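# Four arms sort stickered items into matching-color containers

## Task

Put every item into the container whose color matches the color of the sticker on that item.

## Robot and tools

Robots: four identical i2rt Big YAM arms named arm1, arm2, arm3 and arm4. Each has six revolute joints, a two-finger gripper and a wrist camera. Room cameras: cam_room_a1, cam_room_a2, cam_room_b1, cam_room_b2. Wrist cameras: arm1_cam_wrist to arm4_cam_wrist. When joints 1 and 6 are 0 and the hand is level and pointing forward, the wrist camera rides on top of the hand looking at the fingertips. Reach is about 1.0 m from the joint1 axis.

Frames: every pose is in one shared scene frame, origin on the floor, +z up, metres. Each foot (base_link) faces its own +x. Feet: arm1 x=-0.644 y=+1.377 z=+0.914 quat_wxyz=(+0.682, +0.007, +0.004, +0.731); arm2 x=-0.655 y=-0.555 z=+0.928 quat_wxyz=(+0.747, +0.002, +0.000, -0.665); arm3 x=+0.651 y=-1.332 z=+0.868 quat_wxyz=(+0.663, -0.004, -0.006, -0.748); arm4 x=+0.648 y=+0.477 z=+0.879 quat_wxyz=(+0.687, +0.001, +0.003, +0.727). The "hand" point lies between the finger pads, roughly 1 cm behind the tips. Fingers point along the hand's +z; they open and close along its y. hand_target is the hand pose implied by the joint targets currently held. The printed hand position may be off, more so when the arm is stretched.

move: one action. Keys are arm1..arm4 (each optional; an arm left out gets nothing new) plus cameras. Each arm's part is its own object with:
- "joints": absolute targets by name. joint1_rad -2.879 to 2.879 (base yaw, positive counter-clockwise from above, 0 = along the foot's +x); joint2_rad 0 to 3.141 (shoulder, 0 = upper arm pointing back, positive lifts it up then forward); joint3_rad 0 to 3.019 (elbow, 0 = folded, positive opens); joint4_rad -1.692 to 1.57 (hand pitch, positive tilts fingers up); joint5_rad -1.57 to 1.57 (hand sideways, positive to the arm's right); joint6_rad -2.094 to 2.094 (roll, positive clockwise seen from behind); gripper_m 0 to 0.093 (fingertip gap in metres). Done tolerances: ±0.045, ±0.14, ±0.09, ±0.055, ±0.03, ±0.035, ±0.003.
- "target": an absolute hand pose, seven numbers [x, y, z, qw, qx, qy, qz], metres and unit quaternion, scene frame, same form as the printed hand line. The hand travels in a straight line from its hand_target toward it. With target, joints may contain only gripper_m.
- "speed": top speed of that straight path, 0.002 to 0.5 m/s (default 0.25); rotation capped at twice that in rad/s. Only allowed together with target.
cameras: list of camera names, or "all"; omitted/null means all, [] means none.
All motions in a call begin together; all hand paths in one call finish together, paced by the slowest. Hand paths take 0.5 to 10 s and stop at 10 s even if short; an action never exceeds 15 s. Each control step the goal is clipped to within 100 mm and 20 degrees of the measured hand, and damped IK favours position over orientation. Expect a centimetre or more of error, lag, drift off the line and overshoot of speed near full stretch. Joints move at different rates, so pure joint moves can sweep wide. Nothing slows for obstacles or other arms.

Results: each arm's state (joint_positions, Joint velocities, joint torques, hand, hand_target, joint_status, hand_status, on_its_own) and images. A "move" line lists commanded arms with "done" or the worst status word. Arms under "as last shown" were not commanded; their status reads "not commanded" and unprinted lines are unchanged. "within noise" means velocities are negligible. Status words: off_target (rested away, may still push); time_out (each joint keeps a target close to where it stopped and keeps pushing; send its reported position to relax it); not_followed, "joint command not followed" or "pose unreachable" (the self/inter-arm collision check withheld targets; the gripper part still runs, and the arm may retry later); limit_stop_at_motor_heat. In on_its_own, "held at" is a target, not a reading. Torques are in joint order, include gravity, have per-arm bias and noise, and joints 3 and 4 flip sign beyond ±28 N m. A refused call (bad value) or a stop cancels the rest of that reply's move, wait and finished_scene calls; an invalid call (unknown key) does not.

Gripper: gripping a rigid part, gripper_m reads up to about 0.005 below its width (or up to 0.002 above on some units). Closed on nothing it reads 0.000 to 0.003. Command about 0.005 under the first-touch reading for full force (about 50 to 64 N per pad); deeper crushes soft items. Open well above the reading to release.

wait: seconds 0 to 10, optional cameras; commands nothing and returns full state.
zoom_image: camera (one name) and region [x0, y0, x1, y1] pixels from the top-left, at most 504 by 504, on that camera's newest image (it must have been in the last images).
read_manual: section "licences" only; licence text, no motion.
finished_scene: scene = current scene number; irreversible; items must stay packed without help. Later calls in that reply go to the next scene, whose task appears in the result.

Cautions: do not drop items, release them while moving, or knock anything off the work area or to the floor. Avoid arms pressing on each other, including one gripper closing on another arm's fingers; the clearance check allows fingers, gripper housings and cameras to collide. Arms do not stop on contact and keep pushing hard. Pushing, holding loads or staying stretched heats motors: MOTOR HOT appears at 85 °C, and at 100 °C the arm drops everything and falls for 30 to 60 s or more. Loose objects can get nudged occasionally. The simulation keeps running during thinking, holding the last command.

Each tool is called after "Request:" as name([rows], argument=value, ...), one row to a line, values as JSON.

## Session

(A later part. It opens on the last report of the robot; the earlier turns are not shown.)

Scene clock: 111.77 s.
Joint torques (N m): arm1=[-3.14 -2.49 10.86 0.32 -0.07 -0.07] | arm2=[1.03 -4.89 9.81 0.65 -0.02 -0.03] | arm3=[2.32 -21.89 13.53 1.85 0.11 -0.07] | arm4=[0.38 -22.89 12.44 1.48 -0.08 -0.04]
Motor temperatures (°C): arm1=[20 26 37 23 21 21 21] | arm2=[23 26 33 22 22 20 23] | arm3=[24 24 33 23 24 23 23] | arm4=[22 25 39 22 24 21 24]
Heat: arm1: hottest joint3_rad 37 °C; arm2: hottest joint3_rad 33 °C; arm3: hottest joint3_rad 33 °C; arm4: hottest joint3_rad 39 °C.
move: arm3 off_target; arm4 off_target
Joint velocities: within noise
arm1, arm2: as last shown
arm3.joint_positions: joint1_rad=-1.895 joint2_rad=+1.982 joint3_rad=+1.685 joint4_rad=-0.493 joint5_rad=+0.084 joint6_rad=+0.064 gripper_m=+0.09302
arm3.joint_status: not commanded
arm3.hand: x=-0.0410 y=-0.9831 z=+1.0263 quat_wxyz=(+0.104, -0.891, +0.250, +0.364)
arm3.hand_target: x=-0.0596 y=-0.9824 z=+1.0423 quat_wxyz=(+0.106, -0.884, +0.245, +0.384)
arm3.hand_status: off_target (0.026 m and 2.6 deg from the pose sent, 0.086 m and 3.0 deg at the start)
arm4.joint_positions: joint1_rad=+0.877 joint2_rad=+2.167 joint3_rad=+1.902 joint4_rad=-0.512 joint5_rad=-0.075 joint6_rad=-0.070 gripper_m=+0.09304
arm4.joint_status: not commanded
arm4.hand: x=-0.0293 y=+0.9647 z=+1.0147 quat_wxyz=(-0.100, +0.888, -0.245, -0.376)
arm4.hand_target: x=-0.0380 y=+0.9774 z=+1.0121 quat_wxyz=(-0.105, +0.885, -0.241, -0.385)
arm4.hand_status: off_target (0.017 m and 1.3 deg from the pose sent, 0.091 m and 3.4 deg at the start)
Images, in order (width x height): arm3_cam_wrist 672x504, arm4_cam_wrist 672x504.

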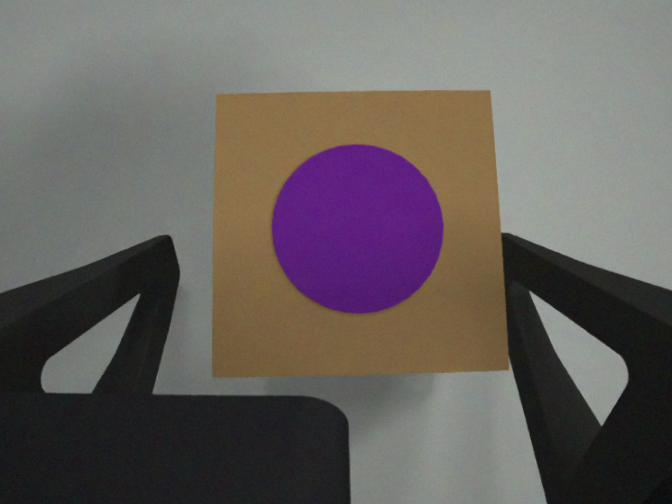

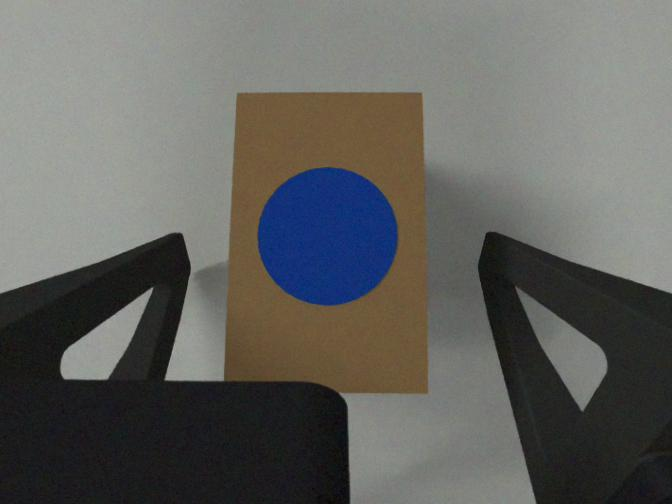

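Both straddle. Grip.

Request:
move(arm3={"joints": {"gripper_m": 0.038}}, arm4={"joints": {"gripper_m": 0.028}}, cameras=["arm3_cam_wrist", "arm4_cam_wrist"])

Request:
move(arm3={"target": [-0.03, -0.995, 1.12, 0.1065, -0.8837, 0.245, 0.3842], "speed": 0.3}, arm4={"target": [-0.02, 0.967, 1.11, 0.1049, -0.8848, 0.2412, 0.3847], "speed": 0.3}, cameras=["arm3_cam_wrist", "arm4_cam_wrist"])

Request:
move(arm3={"target": [0.33, -1.16, 1.17, 0.1065, -0.8837, 0.245, 0.3842], "speed": 0.45}, arm4={"target": [0.33, 0.69, 1.18, 0.1049, -0.8848, 0.2412, 0.3847], "speed": 0.45}, cameras=["arm3_cam_wrist", "arm4_cam_wrist"])

Scene clock: 118.23 s.
Joint torques (N m): arm1=[-2.73 -2.08 11.08 0.16 -0.03 -0.08] | arm2=[1.03 -4.89 9.8 0.65 -0.02 -0.03] | arm3=[2.2 -22.12 13.53 1.87 0.11 -0.05] | arm4=[0.38 -23.12 12.3 1.59 -0.04 -0.04]
Motor temperatures (°C): arm1=[20 25 37 23 21 21 21] | arm2=[23 26 33 22 22 20 23] | arm3=[24 24 33 23 24 23 23] | arm4=[22 25 40 22 24 21 24]
Heat: arm1: hottest joint3_rad 37 °C; arm2: hottest joint3_rad 33 °C; arm3: hottest joint3_rad 33 °C; arm4: hottest joint3_rad 40 °C.
move: arm3 off_target; arm4 off_target
Joint velocities: within noise
arm1, arm2: as last shown
arm3.joint_positions: joint1_rad=-1.895 joint2_rad=+1.982 joint3_rad=+1.685 joint4_rad=-0.493 joint5_rad=+0.084 joint6_rad=+0.064 gripper_m=+0.05307
arm3.joint_status: gripper_m off_target (ended at +0.05310, target +0.03800)
arm3.hand: x=-0.0410 y=-0.9831 z=+1.0263 quat_wxyz=(+0.104, -0.891, +0.250, +0.364)
arm3.hand_target: x=-0.0596 y=-0.9824 z=+1.0423 quat_wxyz=(+0.106, -0.884, +0.245, +0.384)
arm3.hand_status: not commanded
arm4.joint_positions: joint1_rad=+0.876 joint2_rad=+2.167 joint3_rad=+1.902 joint4_rad=-0.512 joint5_rad=-0.075 joint6_rad=-0.070 gripper_m=+0.04418
arm4.joint_status: gripper_m off_target (ended at +0.04420, target +0.02800)
arm4.hand: x=-0.0291 y=+0.9649 z=+1.0140 quat_wxyz=(-0.099, +0.888, -0.245, -0.376)
arm4.hand_target: x=-0.0379 y=+0.9774 z=+1.0120 quat_wxyz=(-0.105, +0.885, -0.241, -0.385)
arm4.hand_status: not commanded
Images, in order (width x height): arm3_cam_wrist 672x504, arm4_cam_wrist 672x504.

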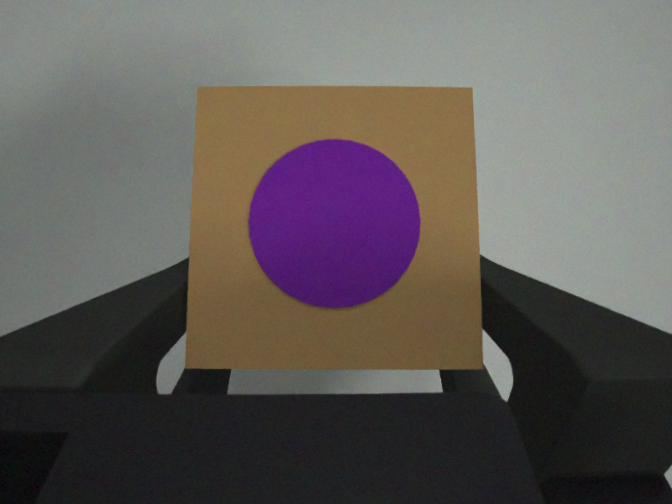

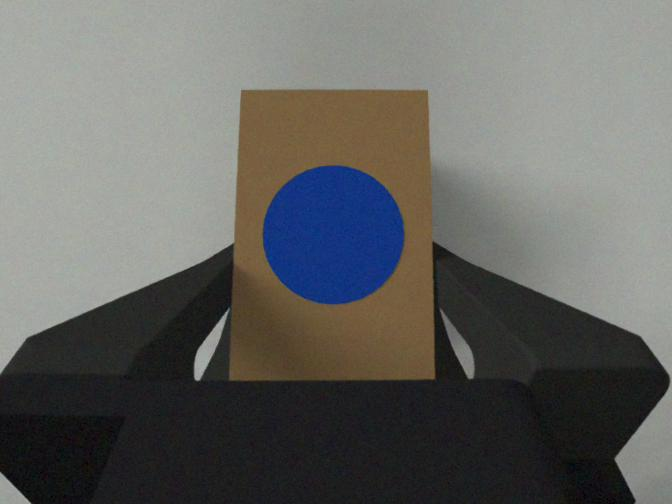

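Scene clock: 119.50 s.
Joint torques (N m): arm1=[-2.67 -1.79 11.06 0.57 -0.04 -0.03] | arm2=[0.97 -4.84 9.81 0.64 -0.03 -0.03] | arm3=[2.14 -22.01 13.64 1.22 0.11 -0.06] | arm4=[0.5 -25.99 12.74 0.84 -0.11 -0.08]
Motor temperatures (°C): arm1=[20 25 37 23 21 21 21] | arm2=[23 26 33 22 22 20 23] | arm3=[24 24 33 23 24 23 23] | arm4=[22 25 41 22 24 21 25]
Heat: arm1: hottest joint3_rad 37 °C; arm2: hottest joint3_rad 33 °C; arm3: hottest joint3_rad 33 °C; arm4: hottest joint3_rad 41 °C.
move: arm3 off_target; arm4 off_target
Joint velocities: within noise
arm1, arm2: as last shown
arm3.joint_positions: joint1_rad=-1.895 joint2_rad=+1.864 joint3_rad=+1.689 joint4_rad=-0.614 joint5_rad=+0.084 joint6_rad=+0.064 gripper_m=+0.05307
arm3.joint_status: not commanded
arm3.hand: x=-0.0155 y=-0.9943 z=+1.0950 quat_wxyz=(+0.104, -0.891, +0.250, +0.364)
arm3.hand_target: x=-0.0288 y=-0.9957 z=+1.1199 quat_wxyz=(+0.106, -0.884, +0.245, +0.384)
arm3.hand_status: off_target (0.029 m and 2.5 deg from the pose sent, 0.095 m and 2.6 deg at the start)
arm4.joint_positions: joint1_rad=+0.875 joint2_rad=+2.093 joint3_rad=+1.959 joint4_rad=-0.670 joint5_rad=-0.076 joint6_rad=-0.072 gripper_m=+0.04418
arm4.joint_status: not commanded
arm4.hand: x=-0.0155 y=+0.9563 z=+1.0777 quat_wxyz=(-0.095, +0.893, -0.247, -0.364)
arm4.hand_target: x=-0.0187 y=+0.9661 z=+1.1100 quat_wxyz=(-0.105, +0.885, -0.241, -0.385)
arm4.hand_status: off_target (0.034 m and 2.8 deg from the pose sent, 0.096 m and 1.3 deg at the start)
Images, in order (width x height): arm3_cam_wrist 672x504, arm4_cam_wrist 672x504.

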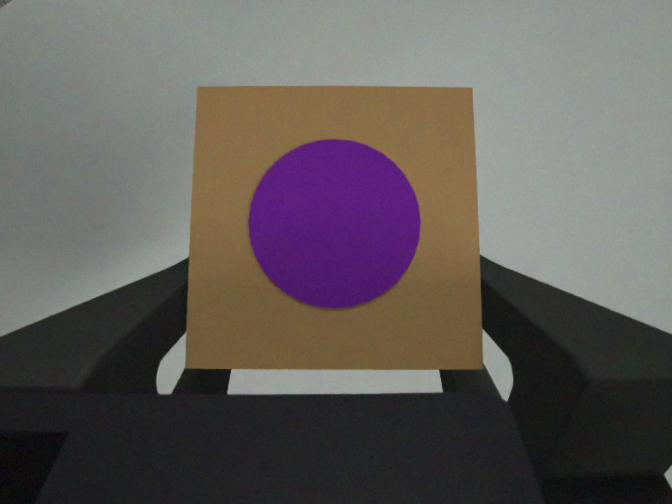

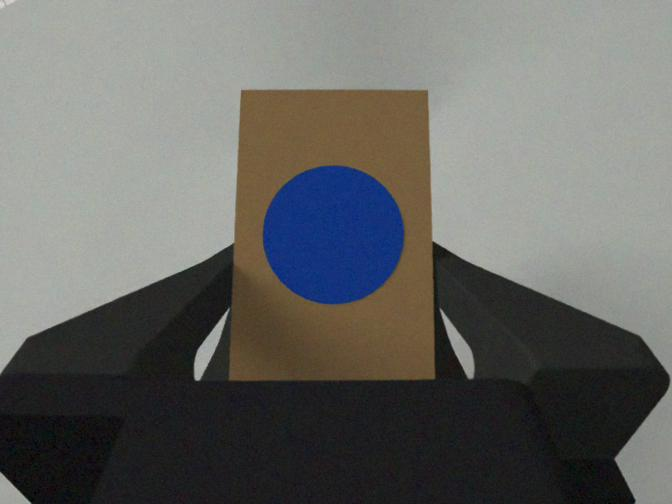

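Scene clock: 121.40 s.
Joint torques (N m): arm1=[-2.61 -2.61 11 0.35 -0.06 -0.06] | arm2=[0.91 -4.84 9.76 0.66 -0.02 -0.04] | arm3=[1.67 -3.49 9.48 1.33 -0.01 -0.09] | arm4=[1.38 -4.01 9.83 0.9 0.2 0.17]
Motor temperatures (°C): arm1=[20 25 37 23 21 21 21] | arm2=[23 26 33 22 22 20 23] | arm3=[24 24 33 23 24 23 23] | arm4=[22 25 41 22 24 21 25]
Heat: arm1: hottest joint3_rad 37 °C; arm2: hottest joint3_rad 33 °C; arm3: hottest joint3_rad 33 °C; arm4: hottest joint3_rad 41 °C.
move: arm3 done; arm4 done
Joint velocities: within noise
arm1, arm2: as last shown
arm3.joint_positions: joint1_rad=-1.895 joint2_rad=+0.776 joint3_rad=+0.852 joint4_rad=-0.812 joint5_rad=+0.082 joint6_rad=+0.064 gripper_m=+0.05307
arm3.joint_status: not commanded
arm3.hand: x=+0.3302 y=-1.1585 z=+1.1734 quat_wxyz=(+0.108, -0.881, +0.249, +0.388)
arm3.hand_target: x=+0.3300 y=-1.1601 z=+1.1699 quat_wxyz=(+0.106, -0.884, +0.245, +0.384)
arm3.hand_status: done (0.004 m and 0.7 deg from the pose sent, 0.390 m and 2.5 deg at the start)
arm4.joint_positions: joint1_rad=+0.901 joint2_rad=+0.838 joint3_rad=+0.865 joint4_rad=-0.769 joint5_rad=-0.054 joint6_rad=-0.069 gripper_m=+0.04418
arm4.joint_status: not commanded
arm4.hand: x=+0.3320 y=+0.6910 z=+1.1817 quat_wxyz=(-0.109, +0.883, -0.236, -0.389)
arm4.hand_target: x=+0.3300 y=+0.6900 z=+1.1801 quat_wxyz=(-0.105, +0.885, -0.241, -0.385)
arm4.hand_status: done (0.003 m and 0.9 deg from the pose sent, 0.448 m and 2.8 deg at the start)
Images, in order (width x height): arm3_cam_wrist 672x504, arm4_cam_wrist 672x504.

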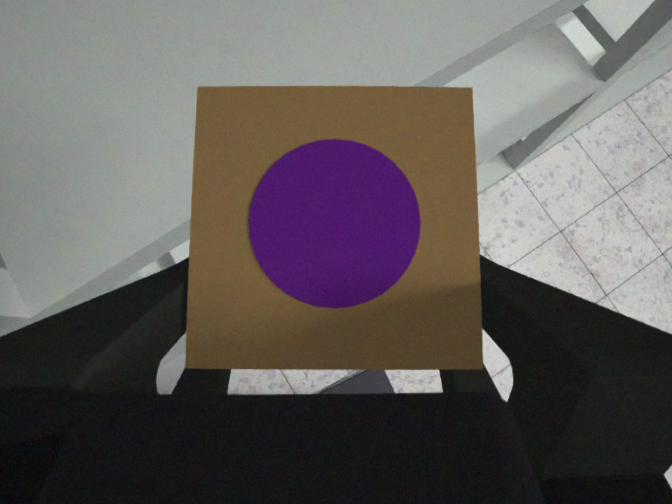

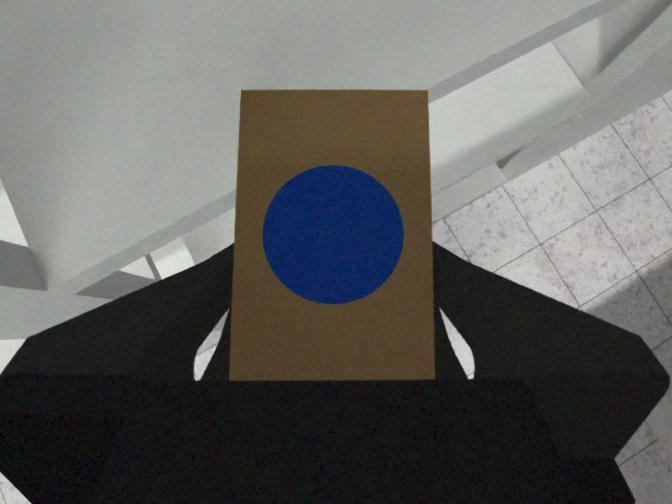

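Request:
move(arm3={"joints": {"joint1_rad": 1.796, "joint2_rad": 0.956, "joint3_rad": 1.0, "joint4_rad": -1.25, "joint5_rad": 0, "joint6_rad": 0.05}}, arm4={"joints": {"joint1_rad": -1.892, "joint2_rad": 0.956, "joint3_rad": 1.0, "joint4_rad": -1.25, "joint5_rad": 0, "joint6_rad": -0.21}}, cameras=[])

Request:
move(arm3={"target": [1.205, -1.272, 0.90, 0.0872, -0.0261, 0.9958, 0.0023], "speed": 0.4}, arm4={"target": [1.145, 0.342, 0.90, 0.0872, 0.0261, 0.9958, -0.0023], "speed": 0.4}, cameras=["arm3_cam_wrist", "arm4_cam_wrist"])

Scene clock: 130.23 s.
Joint torques (N m): arm1=[-2.37 -2.14 10.97 0.39 -0.03 -0.06] | arm2=[0.91 -4.95 9.83 0.68 -0.02 -0.03] | arm3=[1.9 -6.83 13.34 0.34 0.14 -0.11] | arm4=[0.73 -6.24 12.34 0.28 0.04 -0.1]
Motor temperatures (°C): arm1=[20 25 37 23 21 21 21] | arm2=[23 26 32 22 22 20 23] | arm3=[24 24 33 23 24 23 24] | arm4=[22 25 41 22 24 21 25]
Heat: arm1: hottest joint3_rad 37 °C; arm2: hottest joint3_rad 32 °C; arm3: hottest joint3_rad 33 °C; arm4: hottest joint3_rad 41 °C.
move: arm3 done; arm4 done
Joint velocities: within noise
arm1, arm2: as last shown
arm3.joint_positions: joint1_rad=+1.787 joint2_rad=+0.969 joint3_rad=+0.950 joint4_rad=-1.244 joint5_rad=-0.003 joint6_rad=+0.056 gripper_m=+0.05312
arm3.joint_status: all done
arm3.hand: x=+0.9690 y=-1.2977 z=+1.1070 quat_wxyz=(-0.153, +0.021, -0.988, -0.006)
arm3.hand_target: x=+0.9772 y=-1.2943 z=+1.1336 quat_wxyz=(-0.181, +0.028, -0.983, -0.007)
arm3.hand_status: not commanded
arm4.joint_positions: joint1_rad=-1.892 joint2_rad=+0.963 joint3_rad=+0.950 joint4_rad=-1.240 joint5_rad=+0.001 joint6_rad=-0.198 gripper_m=+0.04419
arm4.joint_status: all done
arm4.hand: x=+0.9577 y=+0.3938 z=+1.1195 quat_wxyz=(-0.151, -0.033, -0.987, +0.038)
arm4.hand_target: x=+0.9657 y=+0.3920 z=+1.1439 quat_wxyz=(-0.174, -0.026, -0.983, +0.044)
arm4.hand_status: not commanded

Scene clock: 131.80 s.
Joint torques (N m): arm1=[-2.37 -1.9 11.04 0.43 -0.08 -0.04] | arm2=[0.97 -4.84 9.81 0.68 -0.02 -0.03] | arm3=[1.79 -19.84 10.81 0.28 -0.05 -0.05] | arm4=[0.03 -16.56 9.76 0.57 -0.1 -0.11]
Motor temperatures (°C): arm1=[20 25 37 23 21 21 21] | arm2=[23 26 32 22 22 20 23] | arm3=[24 24 33 23 24 23 24] | arm4=[22 24 41 22 24 21 25]
Heat: arm1: hottest joint3_rad 37 °C; arm2: hottest joint3_rad 32 °C; arm3: hottest joint3_rad 33 °C; arm4: hottest joint3_rad 41 °C.
move: arm3 off_target; arm4 off_target
Joint velocities: within noise
arm1, arm2: as last shown
arm3.joint_positions: joint1_rad=+1.787 joint2_rad=+1.858 joint3_rad=+1.242 joint4_rad=-0.841 joint5_rad=-0.003 joint6_rad=+0.056 gripper_m=+0.05312
arm3.joint_status: not commanded
arm3.hand: x=+1.1824 y=-1.2804 z=+0.8772 quat_wxyz=(-0.057, +0.020, -0.998, +0.001)
arm3.hand_target: x=+1.2038 y=-1.2721 z=+0.9005 quat_wxyz=(-0.087, +0.026, -0.996, -0.002)
arm3.hand_status: off_target (0.033 m and 3.5 deg from the pose sent, 0.315 m and 7.7 deg at the start)
arm4.joint_positions: joint1_rad=-1.899 joint2_rad=+1.769 joint3_rad=+1.097 joint4_rad=-0.781 joint5_rad=-0.039 joint6_rad=-0.209 gripper_m=+0.04419
arm4.joint_status: not commanded
arm4.hand: x=+1.1225 y=+0.3514 z=+0.8841 quat_wxyz=(-0.060, -0.030, -0.998, -0.003)
arm4.hand_target: x=+1.1439 y=+0.3422 z=+0.9007 quat_wxyz=(-0.087, -0.026, -0.996, +0.003)
arm4.hand_status: off_target (0.029 m and 3.2 deg from the pose sent, 0.293 m and 8.5 deg at the start)
Images, in order (width x height): arm3_cam_wrist 672x504, arm4_cam_wrist 672x504.

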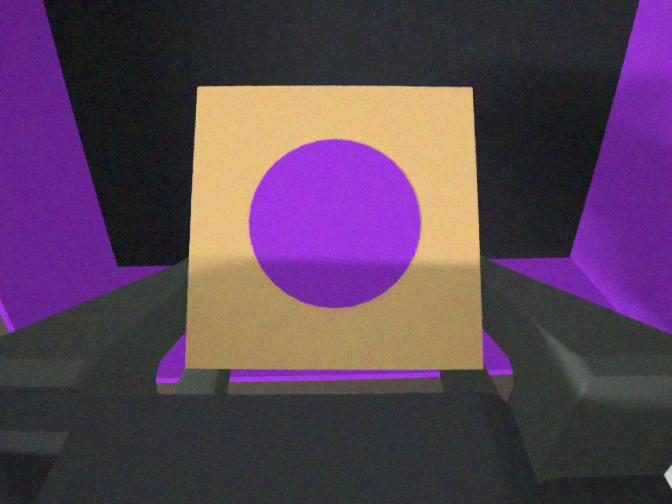

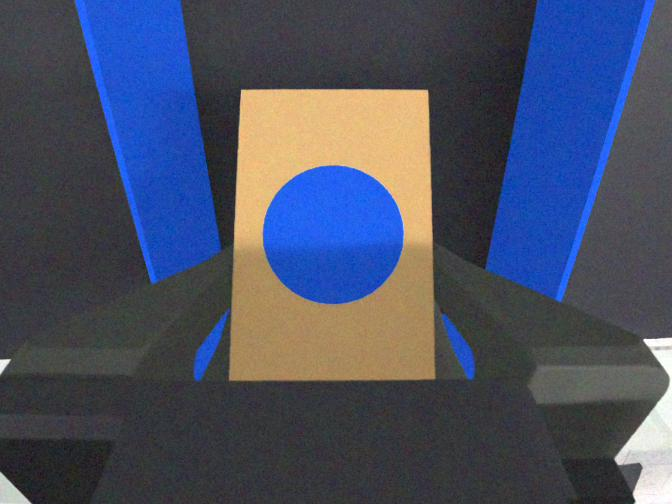

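Request:
move(arm3={"target": [1.175, -1.272, 0.748, 0.0872, -0.0261, 0.9958, 0.0023], "speed": 0.14}, arm4={"target": [1.135, 0.345, 0.738, 0.0872, 0.0261, 0.9958, -0.0023], "speed": 0.14}, cameras=["arm3_cam_wrist", "arm4_cam_wrist"])

Scene clock: 141.43 s.
Joint torques (N m): arm1=[-2.73 -2.32 10.95 0.44 -0.05 -0.07] | arm2=[1.03 -4.95 9.81 0.65 -0.03 -0.04] | arm3=[2.14 -16.73 4.94 0.8 0.05 0.02] | arm4=[0.32 -15.27 4.79 0.95 -0.01 -0.04]
Motor temperatures (°C): arm1=[20 25 37 23 21 21 21] | arm2=[23 26 32 22 22 20 23] | arm3=[24 24 32 23 24 23 24] | arm4=[22 24 39 22 24 21 25]
Heat: arm1: hottest joint3_rad 37 °C; arm2: hottest joint3_rad 32 °C; arm3: hottest joint3_rad 32 °C; arm4: hottest joint3_rad 39 °C.
move: arm3 off_target; arm4 off_target
Joint velocities: within noise
arm1, arm2: as last shown
arm3.joint_positions: joint1_rad=+1.793 joint2_rad=+2.036 joint3_rad=+1.125 joint4_rad=-0.463 joint5_rad=-0.003 joint6_rad=+0.058 gripper_m=+0.05312
arm3.joint_status: not commanded
arm3.hand: x=+1.1827 y=-1.2791 z=+0.7626 quat_wxyz=(-0.098, +0.022, -0.995, -0.002)
arm3.hand_target: x=+1.1745 y=-1.2722 z=+0.7483 quat_wxyz=(-0.087, +0.026, -0.996, -0.002)
arm3.hand_status: off_target (0.018 m and 1.3 deg from the pose sent, 0.130 m and 3.5 deg at the start)
arm4.joint_positions: joint1_rad=-1.899 joint2_rad=+2.037 joint3_rad=+1.049 joint4_rad=-0.385 joint5_rad=-0.041 joint6_rad=-0.209 gripper_m=+0.04419
arm4.joint_status: not commanded
arm4.hand: x=+1.1415 y=+0.3458 z=+0.7555 quat_wxyz=(-0.098, -0.029, -0.995, +0.005)
arm4.hand_target: x=+1.1344 y=+0.3452 z=+0.7385 quat_wxyz=(-0.087, -0.026, -0.996, +0.002)
arm4.hand_status: off_target (0.019 m and 1.4 deg from the pose sent, 0.147 m and 3.2 deg at the start)
Images, in order (width x height): arm3_cam_wrist 672x504, arm4_cam_wrist 672x504.

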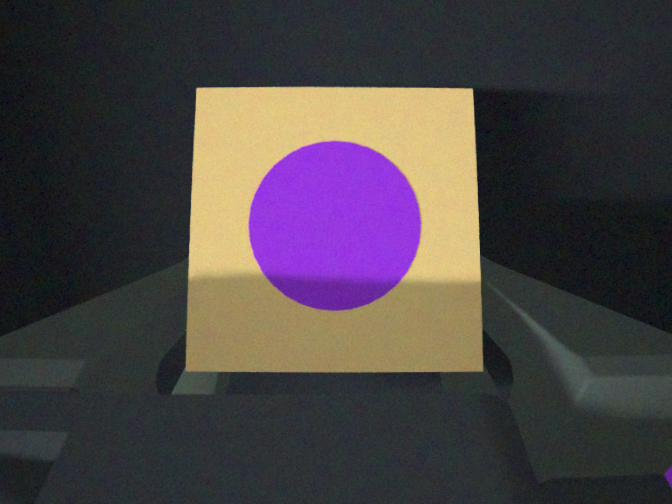

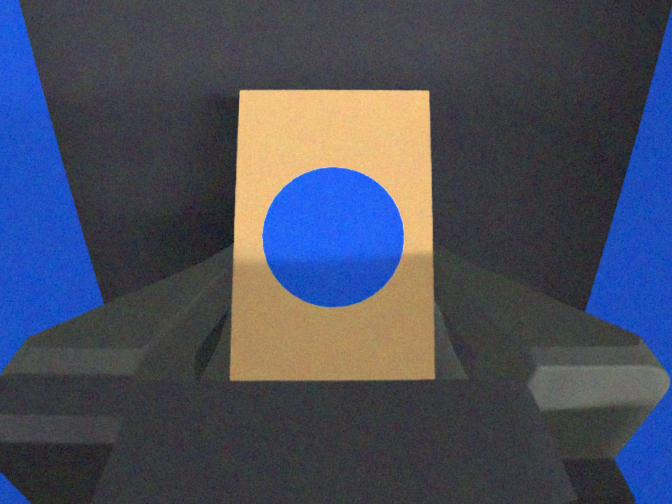

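Contact on both. Release, then rise.

Request:
move(arm3={"joints": {"gripper_m": 0.085}}, arm4={"joints": {"gripper_m": 0.075}}, cameras=["arm3_cam_wrist", "arm4_cam_wrist"])

Request:
move(arm3={"target": [1.15, -1.275, 0.93, 0.0872, -0.0261, 0.9958, 0.0023], "speed": 0.3}, arm4={"target": [1.10, 0.345, 0.93, 0.0872, 0.0261, 0.9958, -0.0023], "speed": 0.3}, cameras=["arm3_cam_wrist", "arm4_cam_wrist", "cam_room_a1", "cam_room_a2"])

Scene clock: 146.53 s.
Joint torques (N m): arm1=[-2.26 -2.02 11.03 0.34 -0.04 -0.05] | arm2=[0.97 -4.89 9.83 0.66 -0.03 -0.03] | arm3=[2.08 -17.73 4.9 0.76 0.06 0.02] | arm4=[0.15 -16.03 4.67 0.87 -0.08 -0.05]
Motor temperatures (°C): arm1=[20 25 37 23 21 21 21] | arm2=[23 26 32 22 22 20 23] | arm3=[24 24 32 23 24 23 24] | arm4=[22 24 38 22 24 21 26]
Heat: arm1: hottest joint3_rad 37 °C; arm2: hottest joint3_rad 32 °C; arm3: hottest joint3_rad 32 °C; arm4: hottest joint3_rad 38 °C.
move: arm3 done; arm4 done
Joint velocities: within noise
arm1.joint_positions: joint1_rad=-2.273 joint2_rad=+0.979 joint3_rad=+0.980 joint4_rad=-1.366 joint5_rad=-0.018 joint6_rad=-0.057 gripper_m=+0.09196
arm1.joint_status: not commanded
arm1.hand: x=-0.3974 y=+1.2018 z=+1.1521 quat_wxyz=(-0.091, -0.281, -0.955, +0.027)
arm1.hand_target: x=-0.4000 y=+1.2001 z=+1.1500 quat_wxyz=(-0.084, -0.283, -0.955, +0.025)
arm1.hand_status: not commanded
arm2.joint_positions: joint1_rad=+0.874 joint2_rad=+0.969 joint3_rad=+0.946 joint4_rad=-1.334 joint5_rad=-0.006 joint6_rad=-0.043 gripper_m=+0.09193
arm2.joint_status: not commanded
arm2.hand: x=-0.4063 y=-0.7185 z=+1.1605 quat_wxyz=(-0.103, -0.263, -0.959, +0.028)
arm2.hand_target: x=-0.4101 y=-0.7150 z=+1.1503 quat_wxyz=(-0.084, -0.258, -0.962, +0.023)
arm2.hand_status: not commanded
arm3.joint_positions: joint1_rad=+1.793 joint2_rad=+2.047 joint3_rad=+1.125 joint4_rad=-0.462 joint5_rad=-0.003 joint6_rad=+0.058 gripper_m=+0.08496
arm3.joint_status: all done
arm3.hand: x=+1.1803 y=-1.2794 z=+0.7572 quat_wxyz=(-0.093, +0.022, -0.995, -0.002)
arm3.hand_target: x=+1.1746 y=-1.2722 z=+0.7484 quat_wxyz=(-0.087, +0.026, -0.996, -0.002)
arm3.hand_status: not commanded
arm4.joint_positions: joint1_rad=-1.899 joint2_rad=+2.050 joint3_rad=+1.049 joint4_rad=-0.384 joint5_rad=-0.041 joint6_rad=-0.209 gripper_m=+0.07491
arm4.joint_status: all done
arm4.hand: x=+1.1387 y=+0.3466 z=+0.7496 quat_wxyz=(-0.093, -0.029, -0.995, +0.004)
arm4.hand_target: x=+1.1344 y=+0.3452 z=+0.7385 quat_wxyz=(-0.087, -0.026, -0.996, +0.002)
arm4.hand_status: not commanded
Images, in order (width x height): arm3_cam_wrist 672x504, arm4_cam_wrist 672x504.

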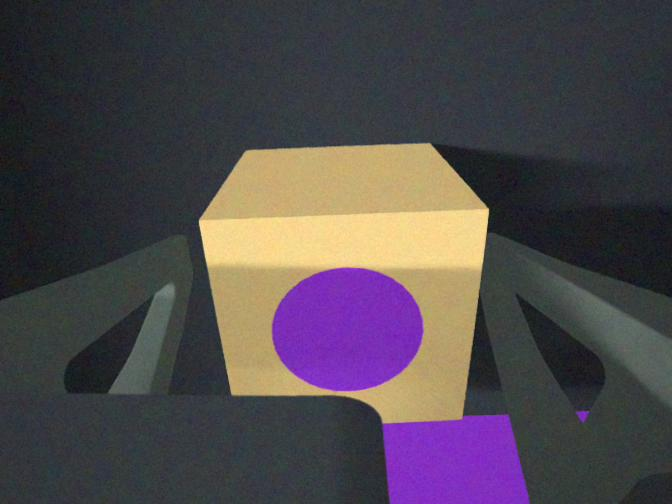

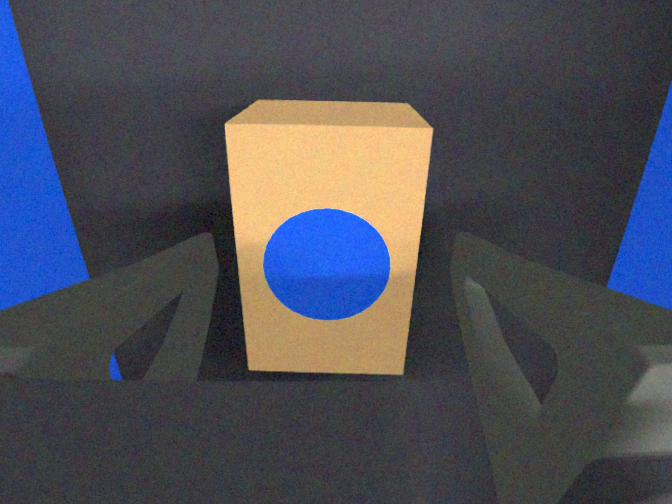

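Scene clock: 147.87 s.
Joint torques (N m): arm1=[-2.55 -2.2 11 0.39 -0.04 -0.06] | arm2=[1.08 -4.95 9.83 0.66 -0.02 -0.03] | arm3=[1.79 -15.15 10.73 -0.1 0 -0.02] | arm4=[-0.03 -13.57 9.48 -0.03 -0.09 -0.08]
Motor temperatures (°C): arm1=[20 25 37 23 21 21 21] | arm2=[23 26 32 22 22 20 23] | arm3=[24 24 32 23 24 23 24] | arm4=[22 24 38 22 24 21 25]
Heat: arm1: hottest joint3_rad 37 °C; arm2: hottest joint3_rad 32 °C; arm3: hottest joint3_rad 32 °C; arm4: hottest joint3_rad 38 °C.
move: arm3 off_target; arm4 off_target
Joint velocities: within noise
arm1, arm2: as last shown
arm3.joint_positions: joint1_rad=+1.793 joint2_rad=+1.674 joint3_rad=+1.104 joint4_rad=-0.853 joint5_rad=-0.003 joint6_rad=+0.058 gripper_m=+0.08496
arm3.joint_status: not commanded
arm3.hand: x=+1.1346 y=-1.2818 z=+0.9185 quat_wxyz=(-0.074, +0.022, -0.997, +0.000)
arm3.hand_target: x=+1.1493 y=-1.2750 z=+0.9301 quat_wxyz=(-0.087, +0.026, -0.996, -0.002)
arm3.hand_status: off_target (0.020 m and 1.6 deg from the pose sent, 0.176 m and 0.8 deg at the start)
arm4.joint_positions: joint1_rad=-1.922 joint2_rad=+1.616 joint3_rad=+1.004 joint4_rad=-0.803 joint5_rad=-0.043 joint6_rad=-0.230 gripper_m=+0.07491
arm4.joint_status: not commanded
arm4.hand: x=+1.0877 y=+0.3513 z=+0.9211 quat_wxyz=(-0.078, -0.030, -0.996, +0.001)
arm4.hand_target: x=+1.0996 y=+0.3451 z=+0.9301 quat_wxyz=(-0.087, -0.026, -0.996, +0.003)
arm4.hand_status: off_target (0.016 m and 1.1 deg from the pose sent, 0.184 m and 0.8 deg at the start)
Images, in order (width x height): arm3_cam_wrist 672x504, arm4_cam_wrist 672x504, cam_room_a1 672x504, cam_room_a2 672x504.

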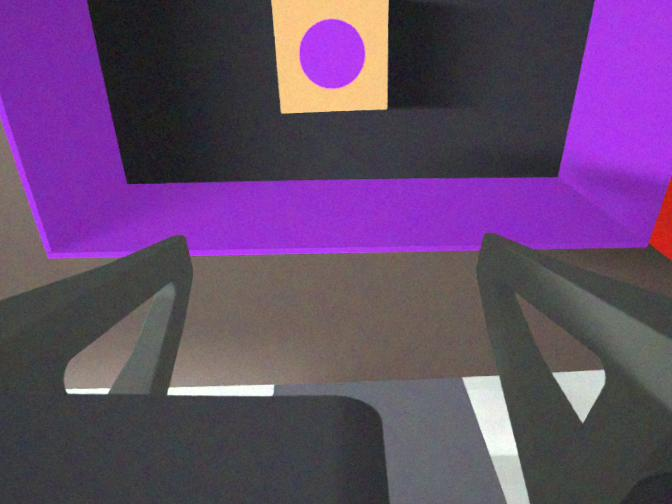

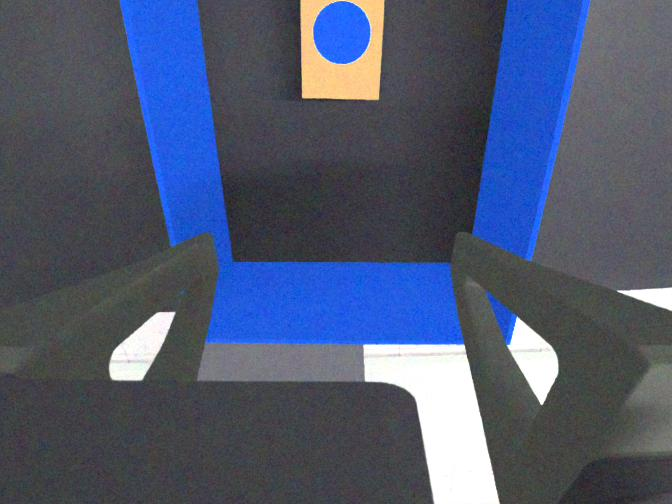

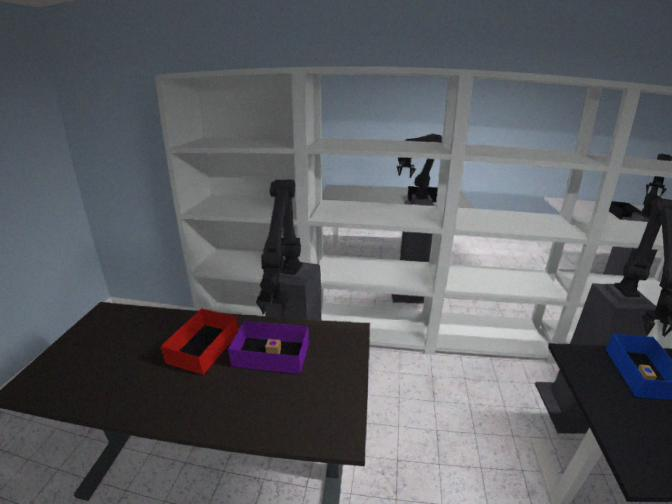

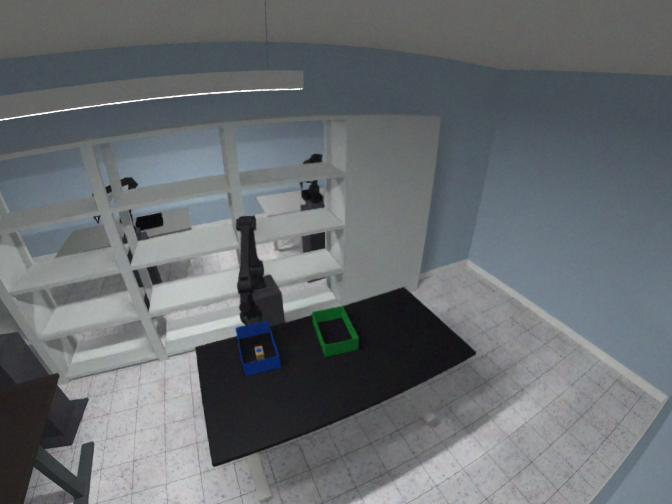

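Both items are in their containers.

Request:
finished_scene(scene=2)

The scene is finished: the task was done.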